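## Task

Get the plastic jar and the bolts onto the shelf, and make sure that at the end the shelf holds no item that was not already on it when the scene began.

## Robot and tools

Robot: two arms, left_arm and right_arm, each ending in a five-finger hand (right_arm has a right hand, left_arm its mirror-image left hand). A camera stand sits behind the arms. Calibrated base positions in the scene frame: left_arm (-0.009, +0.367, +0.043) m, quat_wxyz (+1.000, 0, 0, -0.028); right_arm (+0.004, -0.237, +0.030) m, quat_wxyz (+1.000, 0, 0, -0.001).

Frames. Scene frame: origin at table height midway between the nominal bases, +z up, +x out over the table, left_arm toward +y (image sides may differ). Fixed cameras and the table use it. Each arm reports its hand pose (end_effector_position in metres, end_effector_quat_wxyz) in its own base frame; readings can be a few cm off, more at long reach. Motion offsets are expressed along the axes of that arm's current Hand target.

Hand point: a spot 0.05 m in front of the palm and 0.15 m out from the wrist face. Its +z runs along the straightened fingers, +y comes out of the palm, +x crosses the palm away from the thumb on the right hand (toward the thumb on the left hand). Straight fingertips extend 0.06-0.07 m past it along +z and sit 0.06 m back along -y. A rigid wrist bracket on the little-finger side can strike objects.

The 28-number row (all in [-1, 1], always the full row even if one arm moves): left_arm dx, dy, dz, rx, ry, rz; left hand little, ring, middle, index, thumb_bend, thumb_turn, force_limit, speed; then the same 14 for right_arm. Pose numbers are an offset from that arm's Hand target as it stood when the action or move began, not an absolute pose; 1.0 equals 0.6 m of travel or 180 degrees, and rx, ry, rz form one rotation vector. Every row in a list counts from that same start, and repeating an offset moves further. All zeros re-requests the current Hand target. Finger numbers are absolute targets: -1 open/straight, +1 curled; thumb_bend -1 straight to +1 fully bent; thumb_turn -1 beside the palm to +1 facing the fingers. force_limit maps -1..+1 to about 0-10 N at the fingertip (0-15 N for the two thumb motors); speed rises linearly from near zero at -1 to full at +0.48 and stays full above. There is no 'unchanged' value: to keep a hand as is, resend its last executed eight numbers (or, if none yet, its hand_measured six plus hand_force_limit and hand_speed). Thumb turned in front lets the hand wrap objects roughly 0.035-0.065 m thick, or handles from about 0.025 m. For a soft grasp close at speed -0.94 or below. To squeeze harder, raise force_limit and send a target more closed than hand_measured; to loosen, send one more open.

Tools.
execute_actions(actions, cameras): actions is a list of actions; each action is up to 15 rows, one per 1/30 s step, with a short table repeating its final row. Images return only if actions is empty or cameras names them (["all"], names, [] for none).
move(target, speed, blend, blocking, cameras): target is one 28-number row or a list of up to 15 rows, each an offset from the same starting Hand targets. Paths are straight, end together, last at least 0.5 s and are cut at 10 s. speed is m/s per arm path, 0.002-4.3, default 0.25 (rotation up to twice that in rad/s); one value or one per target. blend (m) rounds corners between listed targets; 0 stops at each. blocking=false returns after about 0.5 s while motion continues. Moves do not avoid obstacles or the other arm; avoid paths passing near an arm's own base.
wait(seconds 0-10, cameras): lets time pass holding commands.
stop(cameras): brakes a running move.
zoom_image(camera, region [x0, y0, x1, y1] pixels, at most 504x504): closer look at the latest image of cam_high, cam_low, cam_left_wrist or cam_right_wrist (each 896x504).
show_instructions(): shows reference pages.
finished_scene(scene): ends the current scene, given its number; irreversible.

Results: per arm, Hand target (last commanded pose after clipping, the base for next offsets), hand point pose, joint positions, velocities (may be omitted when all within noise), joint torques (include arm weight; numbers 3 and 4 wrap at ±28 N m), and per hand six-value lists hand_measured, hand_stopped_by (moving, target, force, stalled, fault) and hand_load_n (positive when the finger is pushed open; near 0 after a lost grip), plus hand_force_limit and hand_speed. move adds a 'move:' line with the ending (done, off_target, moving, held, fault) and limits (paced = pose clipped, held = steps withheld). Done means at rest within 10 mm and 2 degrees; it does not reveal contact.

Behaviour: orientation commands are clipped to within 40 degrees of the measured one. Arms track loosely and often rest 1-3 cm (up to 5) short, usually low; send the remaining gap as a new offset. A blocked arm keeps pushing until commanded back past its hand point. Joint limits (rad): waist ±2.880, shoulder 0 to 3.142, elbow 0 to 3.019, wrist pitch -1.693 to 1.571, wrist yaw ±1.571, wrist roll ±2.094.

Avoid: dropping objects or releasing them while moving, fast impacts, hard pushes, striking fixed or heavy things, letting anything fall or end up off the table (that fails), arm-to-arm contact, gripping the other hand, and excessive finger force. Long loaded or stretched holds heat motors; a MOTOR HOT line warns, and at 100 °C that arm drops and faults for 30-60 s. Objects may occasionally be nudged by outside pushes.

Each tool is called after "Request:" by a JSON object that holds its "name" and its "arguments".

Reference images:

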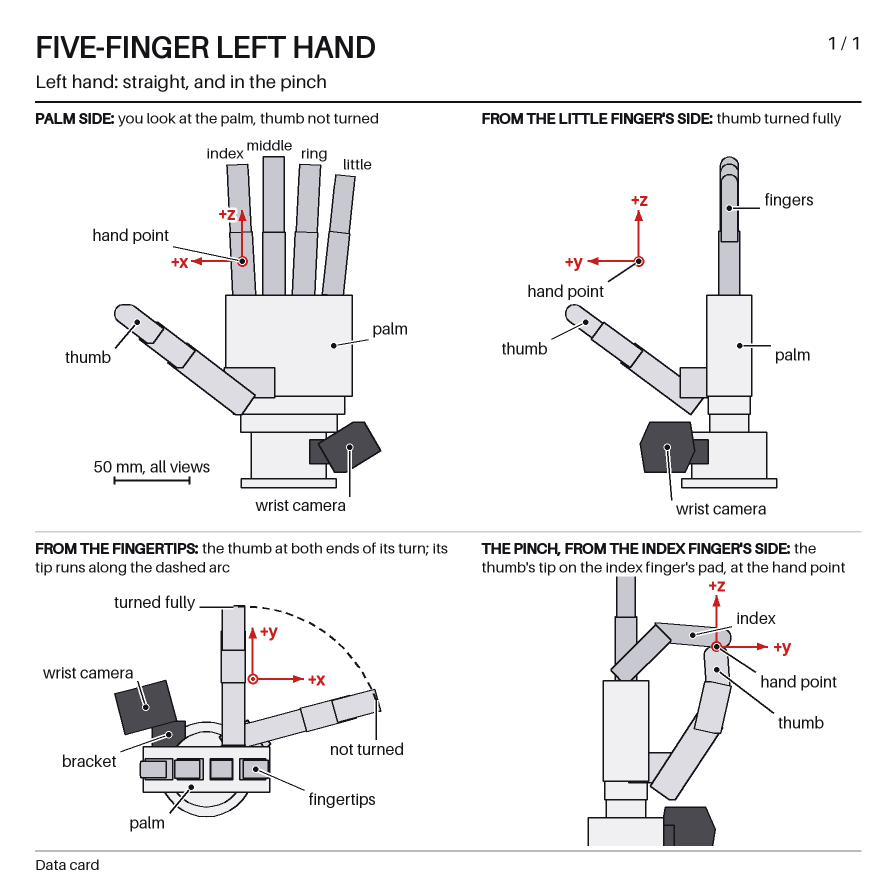

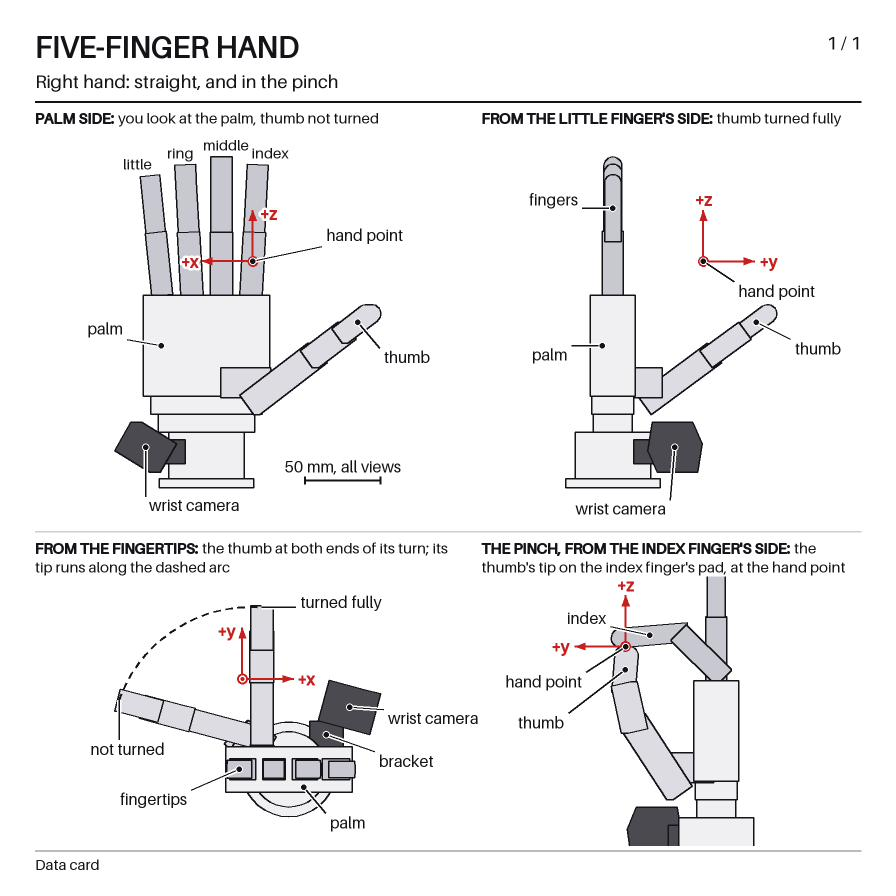

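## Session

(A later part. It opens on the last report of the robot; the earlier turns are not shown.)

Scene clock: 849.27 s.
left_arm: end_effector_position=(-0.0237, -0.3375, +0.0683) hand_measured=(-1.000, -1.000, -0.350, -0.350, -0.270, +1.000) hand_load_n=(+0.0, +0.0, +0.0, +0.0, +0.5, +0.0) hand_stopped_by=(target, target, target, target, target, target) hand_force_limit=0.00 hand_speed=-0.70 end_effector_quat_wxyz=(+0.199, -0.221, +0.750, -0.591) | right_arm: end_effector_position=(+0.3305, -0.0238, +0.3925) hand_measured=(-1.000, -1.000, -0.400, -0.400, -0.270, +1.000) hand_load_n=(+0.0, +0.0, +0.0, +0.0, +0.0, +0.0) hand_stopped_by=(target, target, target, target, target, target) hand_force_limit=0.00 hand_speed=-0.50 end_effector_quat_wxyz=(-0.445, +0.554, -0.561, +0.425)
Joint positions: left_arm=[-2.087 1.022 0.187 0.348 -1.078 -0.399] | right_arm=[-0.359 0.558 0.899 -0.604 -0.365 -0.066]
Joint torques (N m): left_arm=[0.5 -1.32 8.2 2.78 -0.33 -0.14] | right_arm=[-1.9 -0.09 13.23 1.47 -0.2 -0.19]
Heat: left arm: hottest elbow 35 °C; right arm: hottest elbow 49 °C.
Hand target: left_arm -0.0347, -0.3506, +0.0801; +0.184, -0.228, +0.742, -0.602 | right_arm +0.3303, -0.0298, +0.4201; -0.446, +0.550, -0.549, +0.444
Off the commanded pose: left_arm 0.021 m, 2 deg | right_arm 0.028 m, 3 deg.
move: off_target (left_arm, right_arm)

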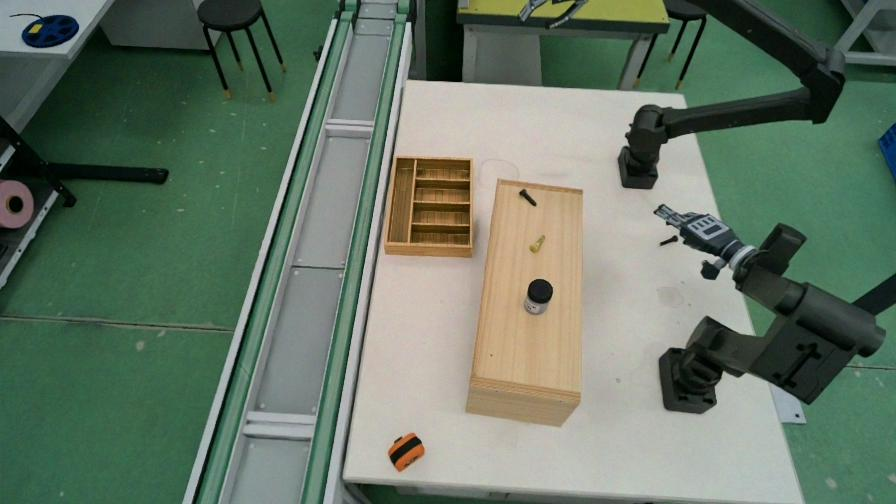

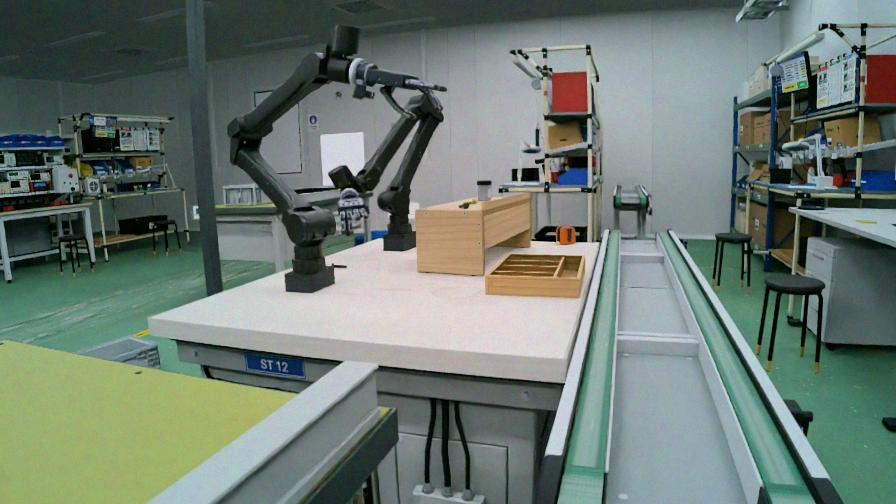

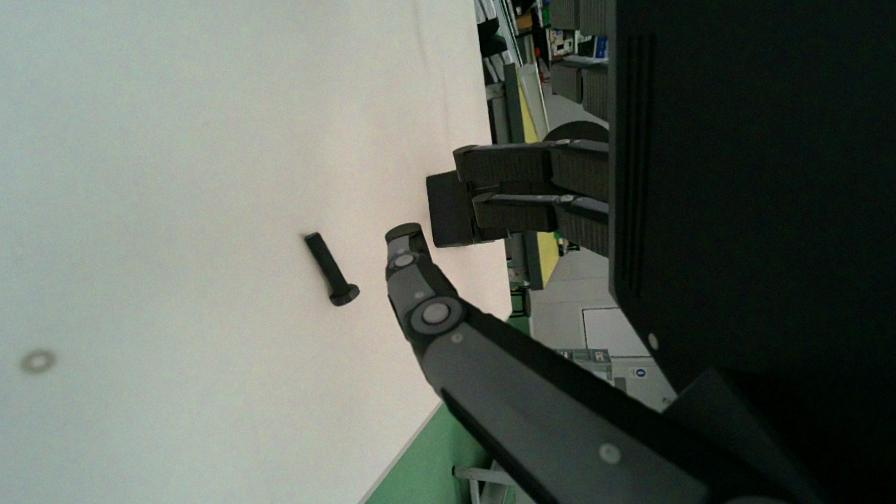

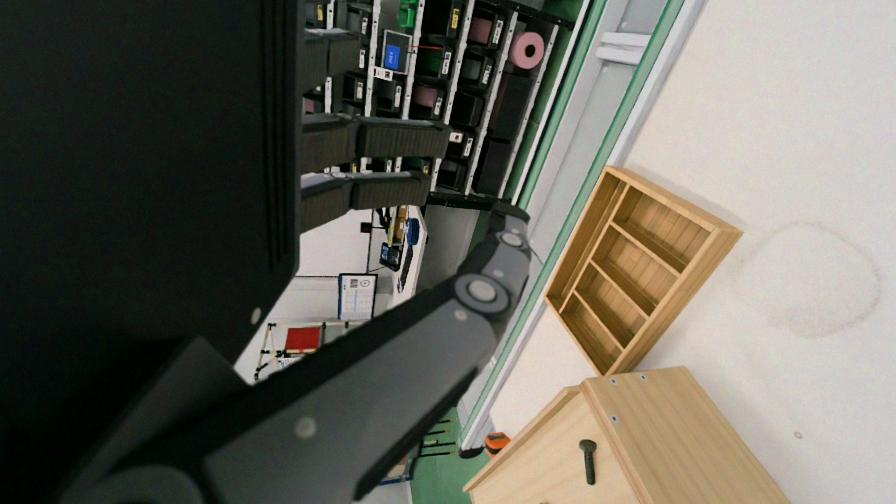

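Request:
{"name": "move", "arguments": {"target": [[0.0463,0.056,0.0568,0,0.004,0.001,-1,-1,-0.35,-0.35,-0.27,1,0,-0.7,0,0,0,0,0,0,-1,-1,-0.4,-0.4,-0.27,1,0,-0.5],[0.0463,0.1293,0.0725,0,0.004,0.001,-1,-1,-0.35,-0.35,-0.27,1,0,-0.7,0,0,0,0,0,0,-1,-1,-0.4,-0.4,-0.27,1,0,-0.5]], "speed": 0.1, "cameras": ["cam_left_wrist"]}}

Request:
{"name": "zoom_image", "arguments": {"camera": "cam_left_wrist", "region": [250, 50, 550, 350]}}

Scene clock: 868.53 s.
left_arm: end_effector_position=(-0.0434, -0.3802, -0.0052) hand_measured=(-1.000, -1.000, -0.350, -0.350, -0.270, +1.000) hand_load_n=(+0.0, +0.0, +0.0, +0.0, +0.0, +0.0) hand_stopped_by=(target, target, target, target, target, target) hand_force_limit=0.00 hand_speed=-0.70 end_effector_quat_wxyz=(+0.179, -0.219, +0.748, -0.601) | right_arm: end_effector_position=(+0.3305, -0.0238, +0.3925) hand_measured=(-1.000, -1.000, -0.400, -0.400, -0.270, +1.000) hand_load_n=(+0.0, -0.5, +0.0, +0.0, +0.0, +0.0) hand_stopped_by=(target, target, target, target, target, target) hand_force_limit=0.00 hand_speed=-0.50 end_effector_quat_wxyz=(-0.445, +0.554, -0.561, +0.425)
Joint positions: left_arm=[-2.056 1.645 0.227 0.997 -1.02 -0.359] | right_arm=[-0.359 0.558 0.899 -0.604 -0.365 -0.066]
Joint torques (N m): left_arm=[2.37 -5.36 3.41 2.74 -0.17 0.06] | right_arm=[-2.02 -0.15 13.23 1.5 -0.2 -0.18]
Heat: left arm: hottest elbow 36 °C; right arm: hottest elbow 49 °C.
Hand target: left_arm -0.0429, -0.3882, -0.0049; +0.181, -0.223, +0.744, -0.604 | right_arm +0.3303, -0.0298, +0.4201; -0.446, +0.550, -0.549, +0.444
Off the commanded pose: left_arm 0.008 m, 1 deg | right_arm 0.028 m, 3 deg.
move: off_target (right_arm)
Images, in order (width x height): cam_left_wrist 896x504.

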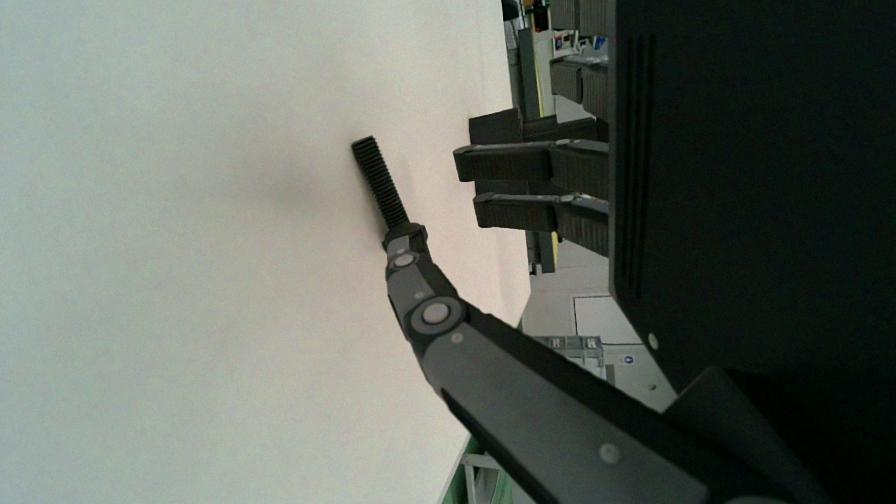

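Scaled by 1.680.

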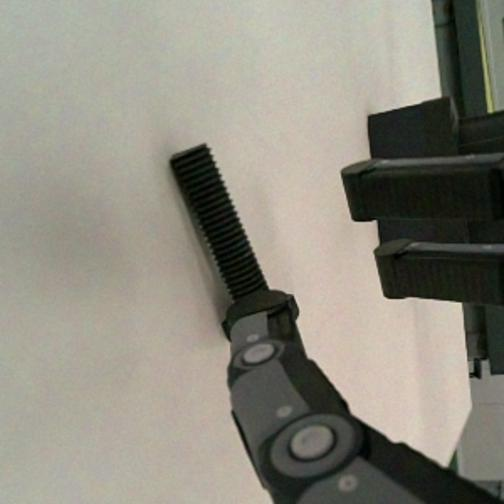

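Request:
{"name": "move", "arguments": {"target": [[0,-0.0107,0.0098,0,0,0,-1,-1,-0.35,-0.35,-0.27,1,0,-0.7,0,0,0,0,0,0,-1,-1,-0.4,-0.4,-0.27,1,0,-0.5],[0,0.0123,0.0163,0,0,0,-1,-1,-0.35,-0.35,-0.27,1,0,-0.7,0,0,0,0,0,0,-1,-1,-0.4,-0.4,-0.27,1,0,-0.5]], "speed": 0.06, "cameras": ["cam_left_wrist"]}}

Request:
{"name": "zoom_image", "arguments": {"camera": "cam_left_wrist", "region": [250, 50, 550, 350]}}

Scene clock: 886.13 s.
left_arm: end_effector_position=(-0.0394, -0.3870, -0.0138) hand_measured=(-1.000, -1.000, -0.350, -0.350, -0.270, +1.000) hand_load_n=(+0.0, +0.0, +0.0, +0.0, +0.0, +0.0) hand_stopped_by=(target, target, target, target, target, target) hand_force_limit=0.00 hand_speed=-0.70 end_effector_quat_wxyz=(+0.179, -0.219, +0.748, -0.601) | right_arm: end_effector_position=(+0.3305, -0.0238, +0.3925) hand_measured=(-1.000, -1.000, -0.400, -0.400, -0.270, +1.000) hand_load_n=(+0.0, +0.0, +0.0, +0.0, +0.0, +0.0) hand_stopped_by=(target, target, target, target, target, target) hand_force_limit=0.00 hand_speed=-0.50 end_effector_quat_wxyz=(-0.445, +0.554, -0.561, +0.425)
Joint positions: left_arm=[-2.029 1.711 0.239 1.069 -0.996 -0.339] | right_arm=[-0.359 0.558 0.899 -0.604 -0.365 -0.066]
Joint torques (N m): left_arm=[2.26 -5.89 3.12 2.88 -0.15 0.04] | right_arm=[-1.96 -0.21 13.26 1.46 -0.2 -0.19]
Heat: left arm: hottest elbow 34 °C; right arm: hottest elbow 49 °C.
Hand target: left_arm -0.0385, -0.3949, -0.0141; +0.181, -0.222, +0.744, -0.604 | right_arm +0.3303, -0.0298, +0.4201; -0.446, +0.550, -0.549, +0.444
Off the commanded pose: left_arm 0.008 m, 1 deg | right_arm 0.028 m, 3 deg.
move: off_target (right_arm)
Images, in order (width x height): cam_left_wrist 896x504.

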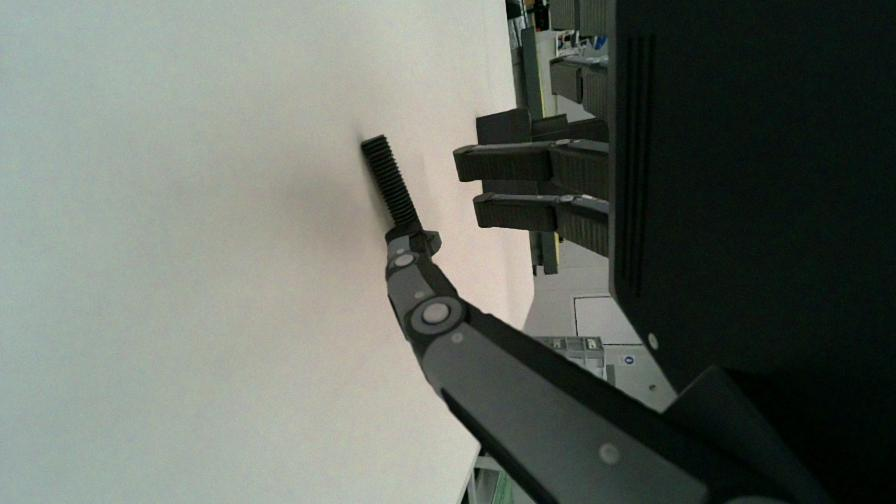

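Scaled by 1.680.

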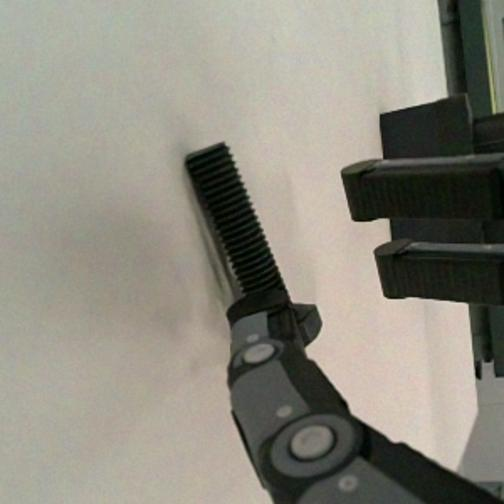

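Request:
{"name": "move", "arguments": {"target": [0,0.0171,0.0036,0,0,0,-1,-1,-0.35,-0.35,-0.27,1,0,-0.7,0,0,0,0,0,0,-1,-1,-0.4,-0.4,-0.27,1,0,-0.5], "speed": 0.05, "cameras": ["cam_left_wrist"]}}

Request:
{"name": "zoom_image", "arguments": {"camera": "cam_left_wrist", "region": [250, 50, 550, 350]}}

Scene clock: 891.73 s.
left_arm: end_effector_position=(-0.0403, -0.3888, -0.0231) hand_measured=(-1.000, -1.000, -0.350, -0.350, -0.270, +1.000) hand_load_n=(+0.0, +0.0, +0.0, +0.0, +0.0, +0.0) hand_stopped_by=(target, target, target, target, target, target) hand_force_limit=0.00 hand_speed=-0.70 end_effector_quat_wxyz=(+0.178, -0.220, +0.747, -0.602) | right_arm: end_effector_position=(+0.3305, -0.0238, +0.3925) hand_measured=(-1.000, -1.000, -0.400, -0.400, -0.270, +1.000) hand_load_n=(+0.0, +0.0, +0.0, +0.0, +0.0, +0.0) hand_stopped_by=(target, target, target, target, target, target) hand_force_limit=0.00 hand_speed=-0.50 end_effector_quat_wxyz=(-0.445, +0.554, -0.561, +0.425)
Joint positions: left_arm=[-2.029 1.775 0.246 1.13 -0.996 -0.338] | right_arm=[-0.359 0.558 0.899 -0.604 -0.365 -0.066]
Joint torques (N m): left_arm=[2.26 -6.65 2.41 2.92 -0.15 0.02] | right_arm=[-1.79 -0.15 13.29 1.47 -0.2 -0.18]
Heat: left arm: hottest elbow 34 °C; right arm: hottest elbow 49 °C.
Hand target: left_arm -0.0385, -0.3949, -0.0246; +0.181, -0.222, +0.744, -0.604 | right_arm +0.3303, -0.0298, +0.4201; -0.446, +0.550, -0.549, +0.444
Off the commanded pose: left_arm 0.007 m, 1 deg | right_arm 0.028 m, 3 deg.
move: off_target (right_arm)
Images, in order (width x height): cam_left_wrist 896x504.

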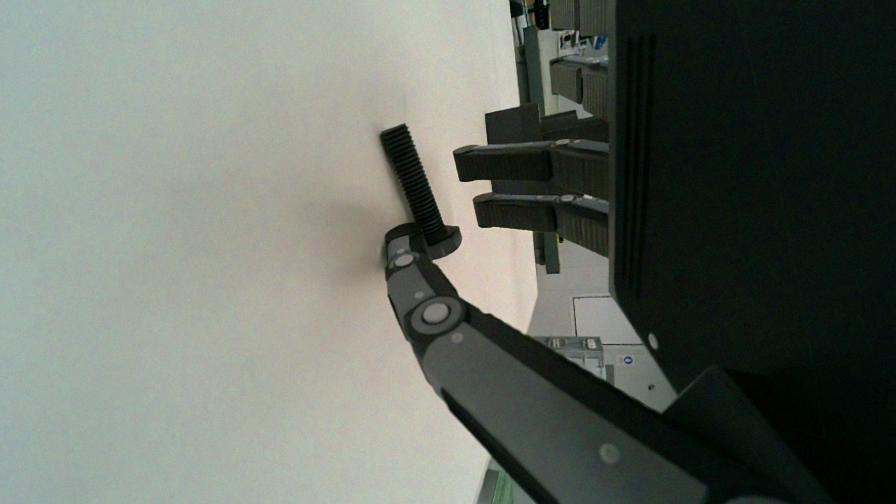

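Scaled by 1.680.

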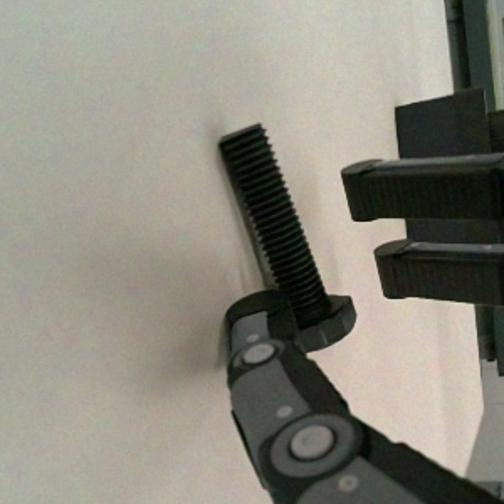

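Request:
{"name": "move", "arguments": {"target": [0,0,0,0,0,0,-1,-1,0.6,0.6,-0.27,1,0,-0.88,0,0,0,0,0,0,-1,-1,-0.4,-0.4,-0.27,1,0,-0.5], "speed": 0.06, "cameras": ["cam_left_wrist"]}}

Scene clock: 895.93 s.
left_arm: end_effector_position=(-0.0400, -0.3890, -0.0230) hand_measured=(-1.000, -1.000, +0.172, +0.060, -0.272, +1.000) hand_load_n=(+0.0, +0.0, +6.5, +0.0, +5.5, -0.5) hand_stopped_by=(target, target, force, force, target, target) hand_force_limit=0.00 hand_speed=-0.88 end_effector_quat_wxyz=(+0.178, -0.220, +0.746, -0.602) | right_arm: end_effector_position=(+0.3305, -0.0238, +0.3925) hand_measured=(-1.000, -1.000, -0.400, -0.400, -0.270, +1.000) hand_load_n=(+0.0, +0.0, +0.0, +0.0, +0.0, +0.0) hand_stopped_by=(target, target, target, target, target, target) hand_force_limit=0.00 hand_speed=-0.50 end_effector_quat_wxyz=(-0.445, +0.554, -0.561, +0.425)
Joint positions: left_arm=[-2.028 1.776 0.246 1.132 -0.995 -0.338] | right_arm=[-0.359 0.558 0.899 -0.604 -0.365 -0.066]
Joint torques (N m): left_arm=[2.26 -6.42 2.37 2.77 -0.16 0.01] | right_arm=[-1.96 -0.21 13.24 1.48 -0.2 -0.19]
Heat: left arm: hottest elbow 33 °C; right arm: hottest elbow 49 °C.
Hand target: left_arm -0.0385, -0.3949, -0.0246; +0.181, -0.222, +0.744, -0.604 | right_arm +0.3303, -0.0298, +0.4201; -0.446, +0.550, -0.549, +0.444
Off the commanded pose: left_arm 0.006 m, 1 deg | right_arm 0.028 m, 3 deg.
move: off_target (right_arm)
Images, in order (width x height): cam_left_wrist 896x504.

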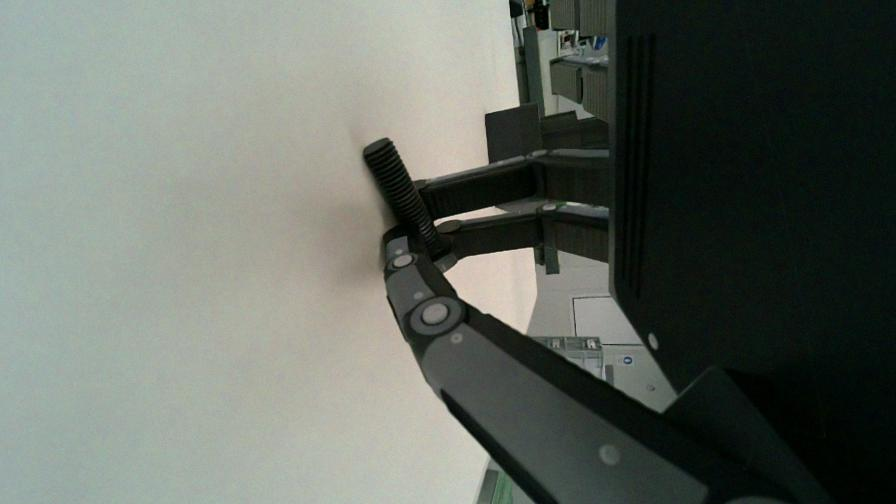

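Request:
{"name": "move", "arguments": {"target": [0,0,0,0,0,0,-1,-1,0.6,0.7,-0.27,1,0,-0.88,0,0,0,0,0,0,-1,-1,-0.4,-0.4,-0.27,1,0,-0.5], "speed": 0.06, "cameras": ["cam_left_wrist"]}}

Request:
{"name": "zoom_image", "arguments": {"camera": "cam_left_wrist", "region": [250, 50, 550, 350]}}

Scene clock: 900.40 s.
left_arm: end_effector_position=(-0.0400, -0.3890, -0.0230) hand_measured=(-1.000, -1.000, +0.172, +0.114, -0.272, +1.000) hand_load_n=(+0.0, +0.0, +4.0, +5.5, +7.5, -3.5) hand_stopped_by=(target, target, force, force, target, target) hand_force_limit=0.00 hand_speed=-0.88 end_effector_quat_wxyz=(+0.178, -0.220, +0.746, -0.602) | right_arm: end_effector_position=(+0.3305, -0.0238, +0.3925) hand_measured=(-1.000, -1.000, -0.400, -0.400, -0.270, +1.000) hand_load_n=(+0.0, +0.0, +0.0, +0.0, +0.0, +0.0) hand_stopped_by=(target, target, target, target, target, target) hand_force_limit=0.00 hand_speed=-0.50 end_effector_quat_wxyz=(-0.445, +0.554, -0.561, +0.425)
Joint positions: left_arm=[-2.028 1.776 0.246 1.132 -0.995 -0.338] | right_arm=[-0.359 0.558 0.899 -0.604 -0.365 -0.066]
Joint torques (N m): left_arm=[2.14 -6.3 2.44 2.8 -0.15 0.02] | right_arm=[-2.08 -0.09 13.3 1.46 -0.19 -0.18]
Heat: left arm: hottest elbow 33 °C; right arm: hottest elbow 49 °C.
Hand target: left_arm -0.0385, -0.3949, -0.0246; +0.181, -0.222, +0.744, -0.604 | right_arm +0.3303, -0.0298, +0.4201; -0.446, +0.550, -0.549, +0.444
Off the commanded pose: left_arm 0.006 m, 0 deg | right_arm 0.028 m, 3 deg.
move: off_target (right_arm)
Images, in order (width x height): cam_left_wrist 896x504.

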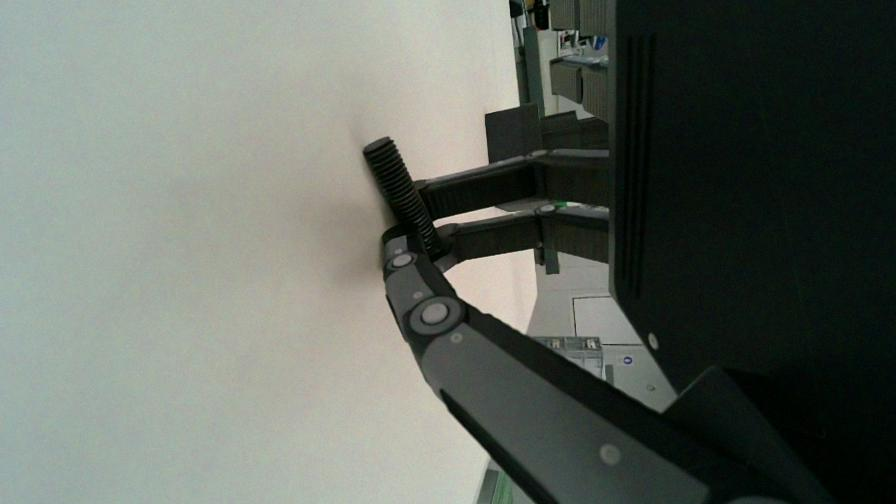

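Scaled by 1.680.

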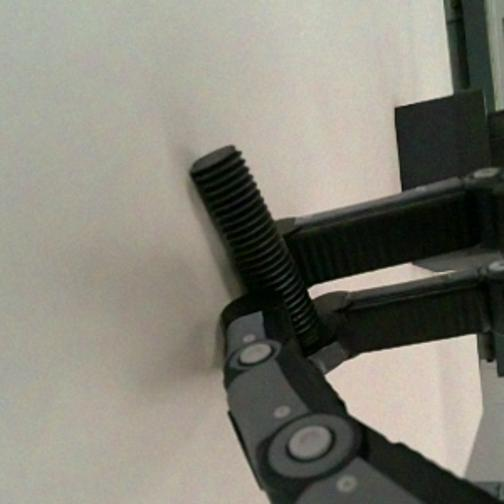

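Request:
{"name": "move", "arguments": {"target": [0,-0.1304,-0.0277,0,0,0,-1,-1,0.6,0.7,-0.27,1,0,-0.88,0,0,0,0,0,0,-1,-1,-0.4,-0.4,-0.27,1,0,-0.5], "speed": 0.06, "cameras": ["cam_left_wrist"]}}

Scene clock: 905.03 s.
left_arm: end_effector_position=(-0.0365, -0.3825, +0.0432) hand_measured=(-1.000, -1.000, +0.172, +0.114, -0.272, +1.000) hand_load_n=(+0.0, +0.0, +4.5, +5.0, +7.5, -3.5) hand_stopped_by=(target, target, force, force, target, target) hand_force_limit=0.00 hand_speed=-0.88 end_effector_quat_wxyz=(+0.186, -0.212, +0.752, -0.596) | right_arm: end_effector_position=(+0.3305, -0.0238, +0.3925) hand_measured=(-1.000, -1.000, -0.400, -0.400, -0.270, +1.000) hand_load_n=(+0.0, +0.0, +0.0, +0.0, +0.0, +0.0) hand_stopped_by=(target, target, target, target, target, target) hand_force_limit=0.00 hand_speed=-0.50 end_effector_quat_wxyz=(-0.445, +0.554, -0.561, +0.425)
Joint positions: left_arm=[-2.028 1.339 0.246 0.678 -0.995 -0.325] | right_arm=[-0.359 0.558 0.899 -0.604 -0.365 -0.066]
Joint torques (N m): left_arm=[2.26 -6.71 6.53 1.5 -0.18 -0.07] | right_arm=[-1.96 0.03 13.24 1.47 -0.19 -0.18]
Heat: left arm: hottest elbow 33 °C; right arm: hottest elbow 49 °C.
Hand target: left_arm -0.0386, -0.3948, +0.0554; +0.181, -0.222, +0.744, -0.603 | right_arm +0.3303, -0.0298, +0.4201; -0.446, +0.550, -0.549, +0.444
Off the commanded pose: left_arm 0.017 m, 2 deg | right_arm 0.028 m, 3 deg.
move: off_target (left_arm, right_arm)
Images, in order (width x height): cam_left_wrist 896x504.

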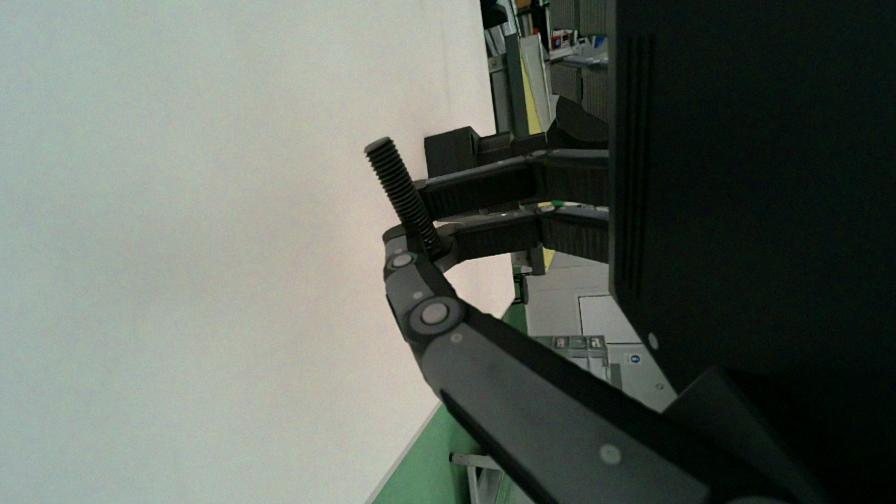

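Request:
{"name": "move", "arguments": {"target": [[-0.1317,-0.1697,-0.1203,0,0.0462,0.0098,-1,-1,0.6,0.7,-0.27,1,0,-0.88,0,0,0,0,0,0,-1,-1,-0.4,-0.4,-0.27,1,0,-0.5],[-0.3168,-0.3335,-0.0708,0,0.0462,0.0098,-1,-1,0.6,0.7,-0.27,1,0,-0.88,0,0,0,0,0,0,-1,-1,-0.4,-0.4,-0.27,1,0,-0.5],[-0.5343,-0.3957,-0.0185,0,-0.0625,-0.0133,-1,-1,0.6,0.7,-0.27,1,0,-0.88,0,0,0,0,0,0,-1,-1,-0.4,-0.4,-0.27,1,0,-0.5],[-0.5767,-0.3793,0.0648,0,-0.1712,-0.0364,-1,-1,0.6,0.7,-0.27,1,0,-0.88,0,0,0,0,0,0,-1,-1,-0.4,-0.4,-0.27,1,0,-0.5]], "speed": 0.14, "blend": 0.03, "cameras": ["cam_left_wrist","cam_high"]}}

Scene clock: 923.33 s.
left_arm: end_effector_position=(+0.2891, -0.2598, +0.2337) hand_measured=(-1.000, -1.000, +0.172, +0.114, -0.272, +1.000) hand_load_n=(+0.0, +0.0, +4.5, +5.5, +8.0, -3.5) hand_stopped_by=(target, target, force, force, target, target) hand_force_limit=0.00 hand_speed=-0.88 end_effector_quat_wxyz=(+0.338, -0.420, +0.676, -0.503) | right_arm: end_effector_position=(+0.3305, -0.0238, +0.3925) hand_measured=(-1.000, -1.000, -0.400, -0.400, -0.270, +1.000) hand_load_n=(+0.0, +0.0, +0.0, +0.0, +0.0, +0.0) hand_stopped_by=(target, target, target, target, target, target) hand_force_limit=0.00 hand_speed=-0.50 end_effector_quat_wxyz=(-0.445, +0.554, -0.561, +0.425)
Joint positions: left_arm=[-0.842 0.678 0.533 -0.148 -0.402 -0.082] | right_arm=[-0.359 0.558 0.899 -0.604 -0.365 -0.066]
Joint torques (N m): left_arm=[0.62 -0.91 12.74 3.4 -0.13 -0.16] | right_arm=[-1.9 -0.15 13.24 1.52 -0.19 -0.18]
Heat: left arm: hottest elbow 33 °C; right arm: hottest elbow 50 °C.
Hand target: left_arm +0.2973, -0.2758, +0.2702; +0.337, -0.416, +0.656, -0.532 | right_arm +0.3303, -0.0298, +0.4201; -0.446, +0.550, -0.549, +0.444
Off the commanded pose: left_arm 0.041 m, 4 deg | right_arm 0.028 m, 3 deg.
move: off_target (left_arm, right_arm)
Images, in order (width x height): cam_high 896x504, cam_left_wrist 896x504.

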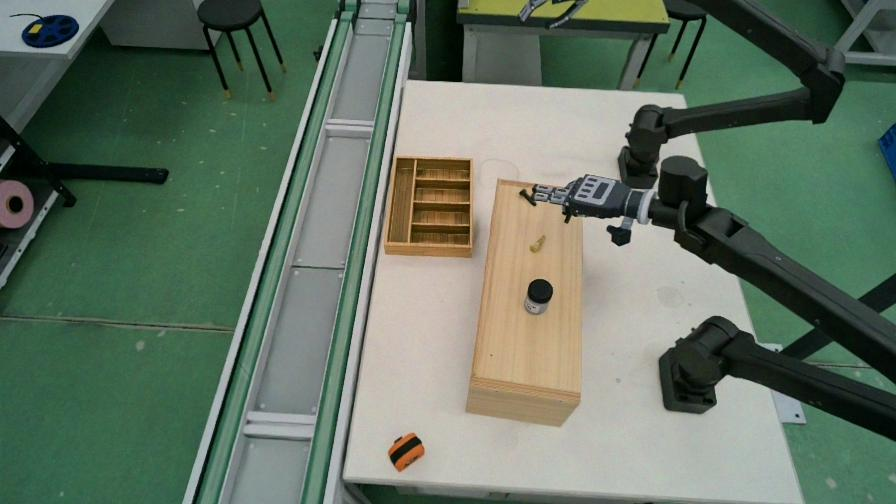

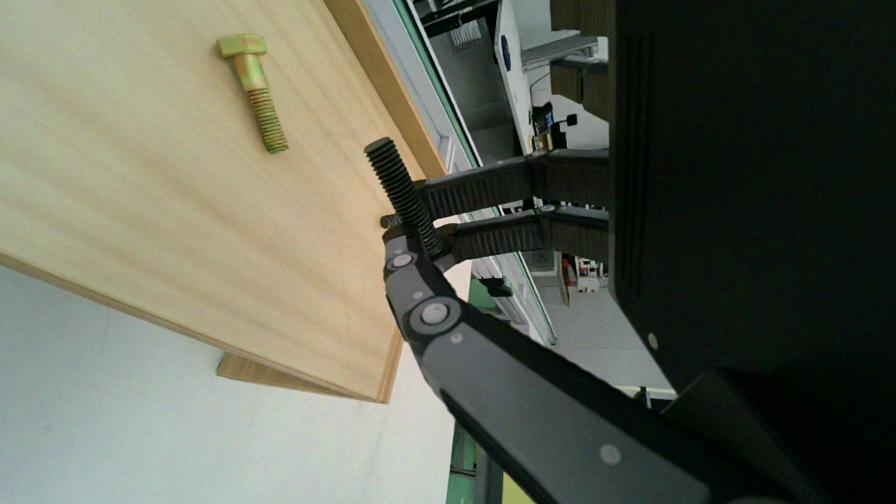

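Request:
{"name": "move", "arguments": {"target": [0,0.163,0.0347,0,0,0,-1,-1,0.6,0.7,-0.27,1,0,-0.88,0,0,0,0,0,0,-1,-1,-0.4,-0.4,-0.27,1,0,-0.5], "speed": 0.08}}

Request:
{"name": "move", "arguments": {"target": [0,0.0196,0.0042,0,0,0,-1,-1,0.6,0.7,-0.27,1,0,-0.88,0,0,0,0,0,0,-1,-1,-0.4,-0.4,-0.27,1,0,-0.5], "speed": 0.05, "cameras": ["cam_left_wrist"]}}

Scene clock: 928.87 s.
left_arm: end_effector_position=(+0.2996, -0.2717, +0.1737) hand_measured=(-1.000, -1.000, +0.172, +0.114, -0.272, +1.000) hand_load_n=(-0.5, +0.0, +4.5, +5.5, +7.5, -4.0) hand_stopped_by=(target, target, force, force, target, target) hand_force_limit=0.00 hand_speed=-0.88 end_effector_quat_wxyz=(+0.342, -0.417, +0.656, -0.528) | right_arm: end_effector_position=(+0.3305, -0.0238, +0.3925) hand_measured=(-1.000, -1.000, -0.400, -0.400, -0.270, +1.000) hand_load_n=(+0.0, +0.0, +0.0, +0.0, +0.0, +0.0) hand_stopped_by=(target, target, target, target, target, target) hand_force_limit=0.00 hand_speed=-0.50 end_effector_quat_wxyz=(-0.445, +0.554, -0.561, +0.425)
Joint positions: left_arm=[-0.842 0.807 0.372 0.206 -0.402 -0.083] | right_arm=[-0.359 0.558 0.899 -0.604 -0.365 -0.066]
Joint torques (N m): left_arm=[0.5 -1.38 7.66 3.44 -0.09 -0.14] | right_arm=[-1.9 0.03 13.26 1.48 -0.19 -0.2]
Heat: left arm: hottest elbow 35 °C; right arm: hottest elbow 50 °C.
Hand target: left_arm +0.2974, -0.2760, +0.1703; +0.337, -0.416, +0.655, -0.532 | right_arm +0.3303, -0.0298, +0.4201; -0.446, +0.550, -0.549, +0.444
Off the commanded pose: left_arm 0.006 m, 1 deg | right_arm 0.028 m, 3 deg.
move: off_target (right_arm)

Scene clock: 929.90 s.
left_arm: end_effector_position=(+0.3000, -0.2721, +0.1621) hand_measured=(-1.000, -1.000, +0.172, +0.114, -0.272, +1.000) hand_load_n=(+0.0, +0.0, +4.0, +5.5, +8.0, -3.5) hand_stopped_by=(target, target, force, force, target, target) hand_force_limit=0.00 hand_speed=-0.88 end_effector_quat_wxyz=(+0.342, -0.417, +0.656, -0.529) | right_arm: end_effector_position=(+0.3305, -0.0238, +0.3925) hand_measured=(-1.000, -1.000, -0.400, -0.400, -0.270, +1.000) hand_load_n=(+0.0, +0.0, -0.5, +0.0, +0.0, +0.0) hand_stopped_by=(target, target, target, target, target, target) hand_force_limit=0.00 hand_speed=-0.50 end_effector_quat_wxyz=(-0.445, +0.554, -0.561, +0.425)
Joint positions: left_arm=[-0.842 0.835 0.349 0.259 -0.402 -0.083] | right_arm=[-0.359 0.558 0.899 -0.604 -0.365 -0.066]
Joint torques (N m): left_arm=[0.73 -1.49 7.45 3.45 -0.08 -0.14] | right_arm=[-2.02 -0.09 13.22 1.46 -0.19 -0.18]
Heat: left arm: hottest elbow 35 °C; right arm: hottest elbow 50 °C.
Hand target: left_arm +0.2975, -0.2760, +0.1582; +0.337, -0.416, +0.655, -0.532 | right_arm +0.3303, -0.0298, +0.4201; -0.446, +0.550, -0.549, +0.444
Off the commanded pose: left_arm 0.006 m, 1 deg | right_arm 0.028 m, 3 deg.
move: off_target (right_arm)
Images, in order (width x height): cam_left_wrist 896x504.

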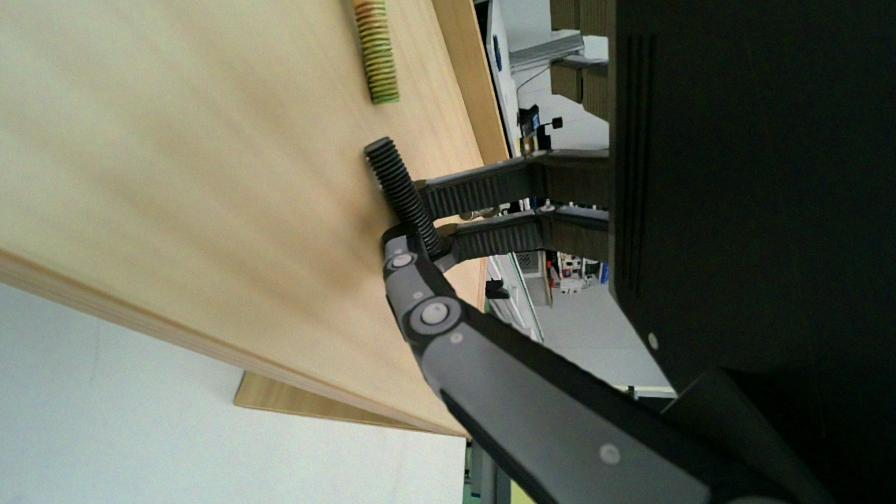

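Request:
{"name": "move", "arguments": {"target": [0,0.0098,0.0021,0,0,0,-1,-1,0.6,0.7,-0.27,1,0,-0.88,0,0,0,0,0,0,-1,-1,-0.4,-0.4,-0.27,1,0,-0.5], "speed": 0.05, "cameras": ["cam_left_wrist"]}}

Scene clock: 937.40 s.
left_arm: end_effector_position=(+0.3010, -0.2732, +0.1605) hand_measured=(-1.000, -1.000, +0.172, +0.114, -0.272, +1.000) hand_load_n=(+0.0, -0.5, +4.5, +5.5, +7.5, -4.0) hand_stopped_by=(target, target, force, force, target, target) hand_force_limit=0.00 hand_speed=-0.88 end_effector_quat_wxyz=(+0.342, -0.417, +0.652, -0.533) | right_arm: end_effector_position=(+0.3305, -0.0238, +0.3925) hand_measured=(-1.000, -1.000, -0.400, -0.400, -0.270, +1.000) hand_load_n=(+0.0, +0.0, +0.0, +0.0, +0.0, +0.0) hand_stopped_by=(target, target, target, target, target, target) hand_force_limit=0.00 hand_speed=-0.50 end_effector_quat_wxyz=(-0.445, +0.554, -0.561, +0.425)
Joint positions: left_arm=[-0.842 0.847 0.341 0.29 -0.403 -0.083] | right_arm=[-0.359 0.558 0.899 -0.604 -0.365 -0.066]
Joint torques (N m): left_arm=[0.62 -1.49 7.06 3.19 -0.08 -0.14] | right_arm=[-2.02 -0.03 13.23 1.5 -0.19 -0.18]
Heat: left arm: hottest elbow 35 °C; right arm: hottest elbow 50 °C.
Hand target: left_arm +0.2975, -0.2760, +0.1522; +0.337, -0.416, +0.655, -0.532 | right_arm +0.3303, -0.0298, +0.4201; -0.446, +0.550, -0.549, +0.444
Off the commanded pose: left_arm 0.009 m, 1 deg | right_arm 0.028 m, 3 deg.
move: off_target (right_arm)
Images, in order (width x height): cam_left_wrist 896x504.

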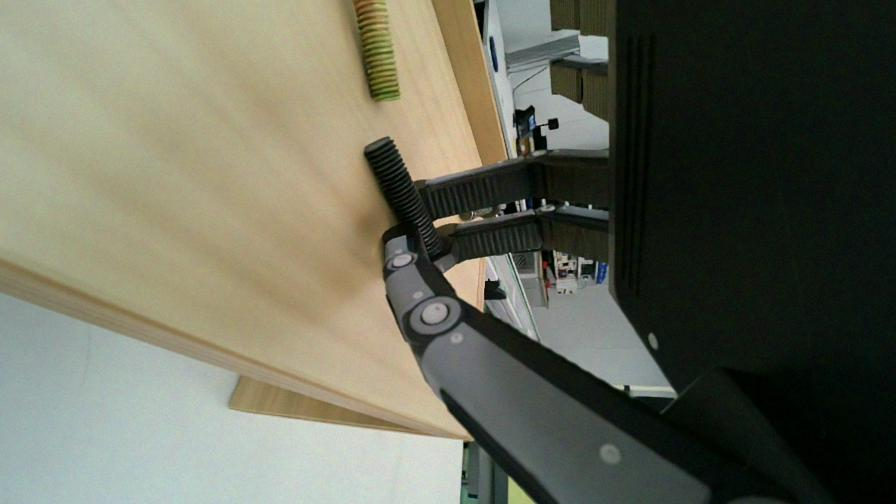

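Request:
{"name": "move", "arguments": {"target": [[0,-0.003,-0.0006,0,0,0,-1,-1,-0.35,-0.35,-0.27,1,0,-0.7,0,0,0,0,0,0,-1,-1,-0.4,-0.4,-0.27,1,0,-0.5],[0,-0.1500,-0.0319,0,0,0,-1,-1,-0.35,-0.35,-0.27,1,0,-0.7,0,0,0,0,0,0,-1,-1,-0.4,-0.4,-0.27,1,0,-0.5]], "speed": 0.1, "cameras": ["all"]}}

Scene clock: 946.63 s.
left_arm: end_effector_position=(+0.2941, -0.2655, +0.2129) hand_measured=(-1.000, -1.000, -0.350, -0.350, -0.270, +1.000) hand_load_n=(+0.0, +0.0, +0.0, +0.0, +0.0, +0.0) hand_stopped_by=(target, target, target, target, target, target) hand_force_limit=0.00 hand_speed=-0.70 end_effector_quat_wxyz=(+0.339, -0.419, +0.668, -0.512) | right_arm: end_effector_position=(+0.3305, -0.0238, +0.3925) hand_measured=(-1.000, -1.000, -0.400, -0.400, -0.270, +1.000) hand_load_n=(+0.0, +0.0, +0.0, +0.0, +0.0, +0.0) hand_stopped_by=(target, target, target, target, target, target) hand_force_limit=0.00 hand_speed=-0.50 end_effector_quat_wxyz=(-0.445, +0.554, -0.561, +0.425)
Joint positions: left_arm=[-0.842 0.718 0.476 -0.029 -0.403 -0.084] | right_arm=[-0.359 0.558 0.899 -0.604 -0.365 -0.066]
Joint torques (N m): left_arm=[0.62 -2.55 12.16 1.88 -0.07 -0.13] | right_arm=[-2.08 -0.09 13.22 1.44 -0.2 -0.18]
Heat: left arm: hottest elbow 35 °C; right arm: hottest elbow 50 °C.
Hand target: left_arm +0.2973, -0.2758, +0.2440; +0.337, -0.416, +0.656, -0.532 | right_arm +0.3303, -0.0298, +0.4201; -0.446, +0.550, -0.549, +0.444
Off the commanded pose: left_arm 0.033 m, 3 deg | right_arm 0.028 m, 3 deg.
move: off_target (left_arm, right_arm)

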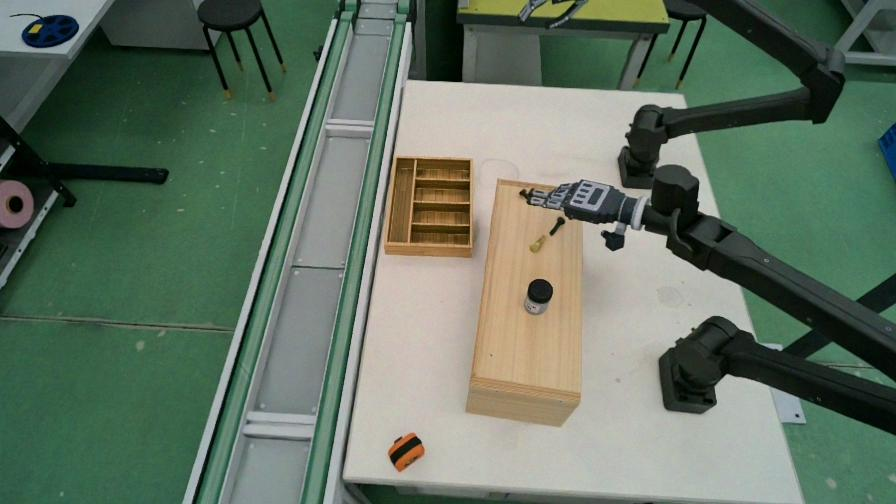

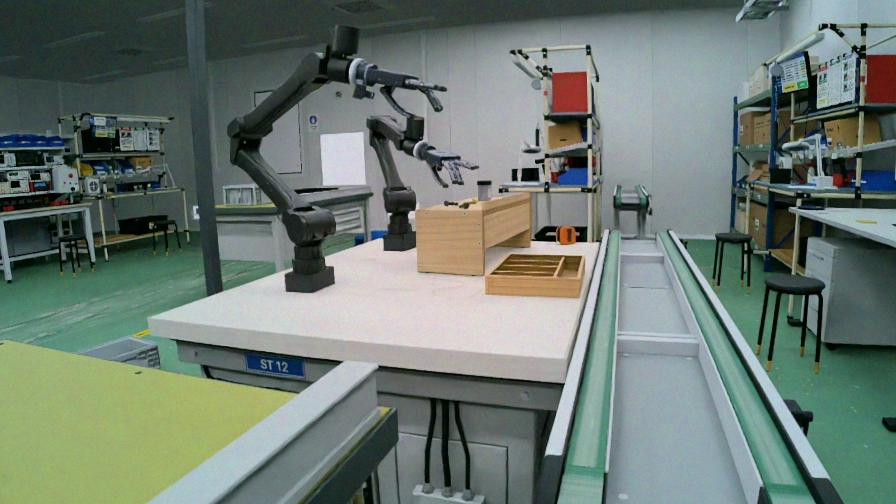

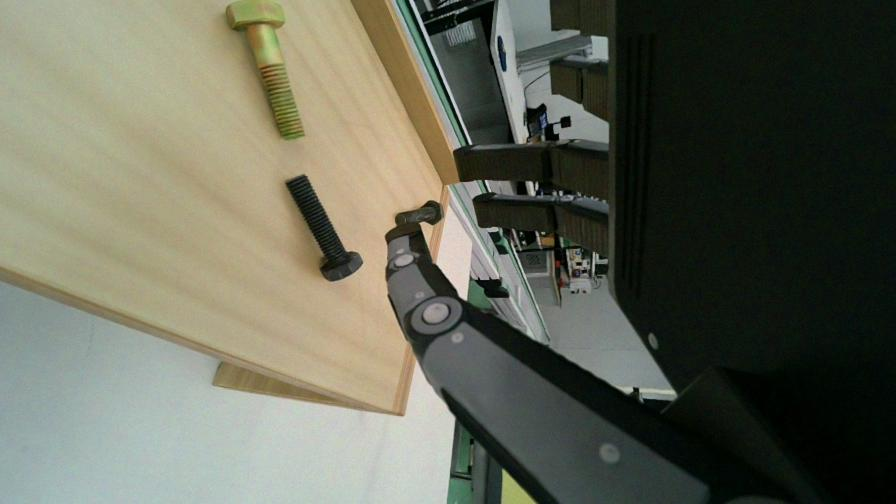

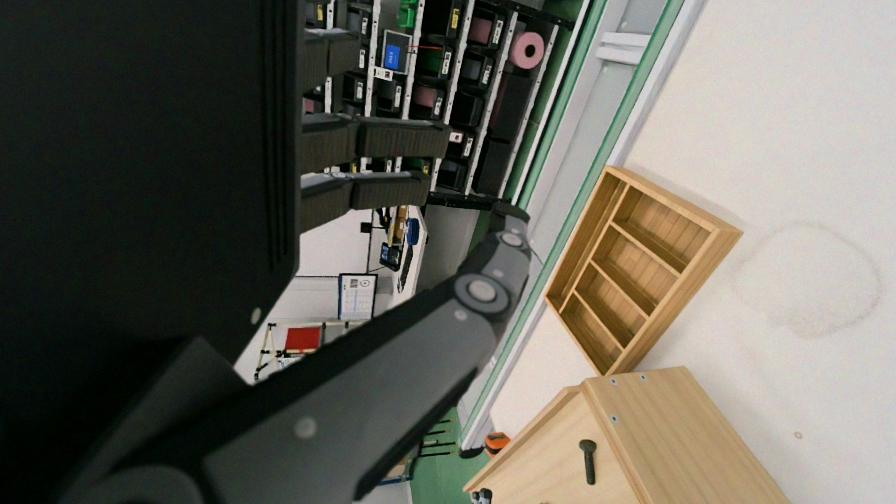

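Request:
{"name": "finished_scene", "arguments": {"scene": 2}}

The scene is finished: the task was done.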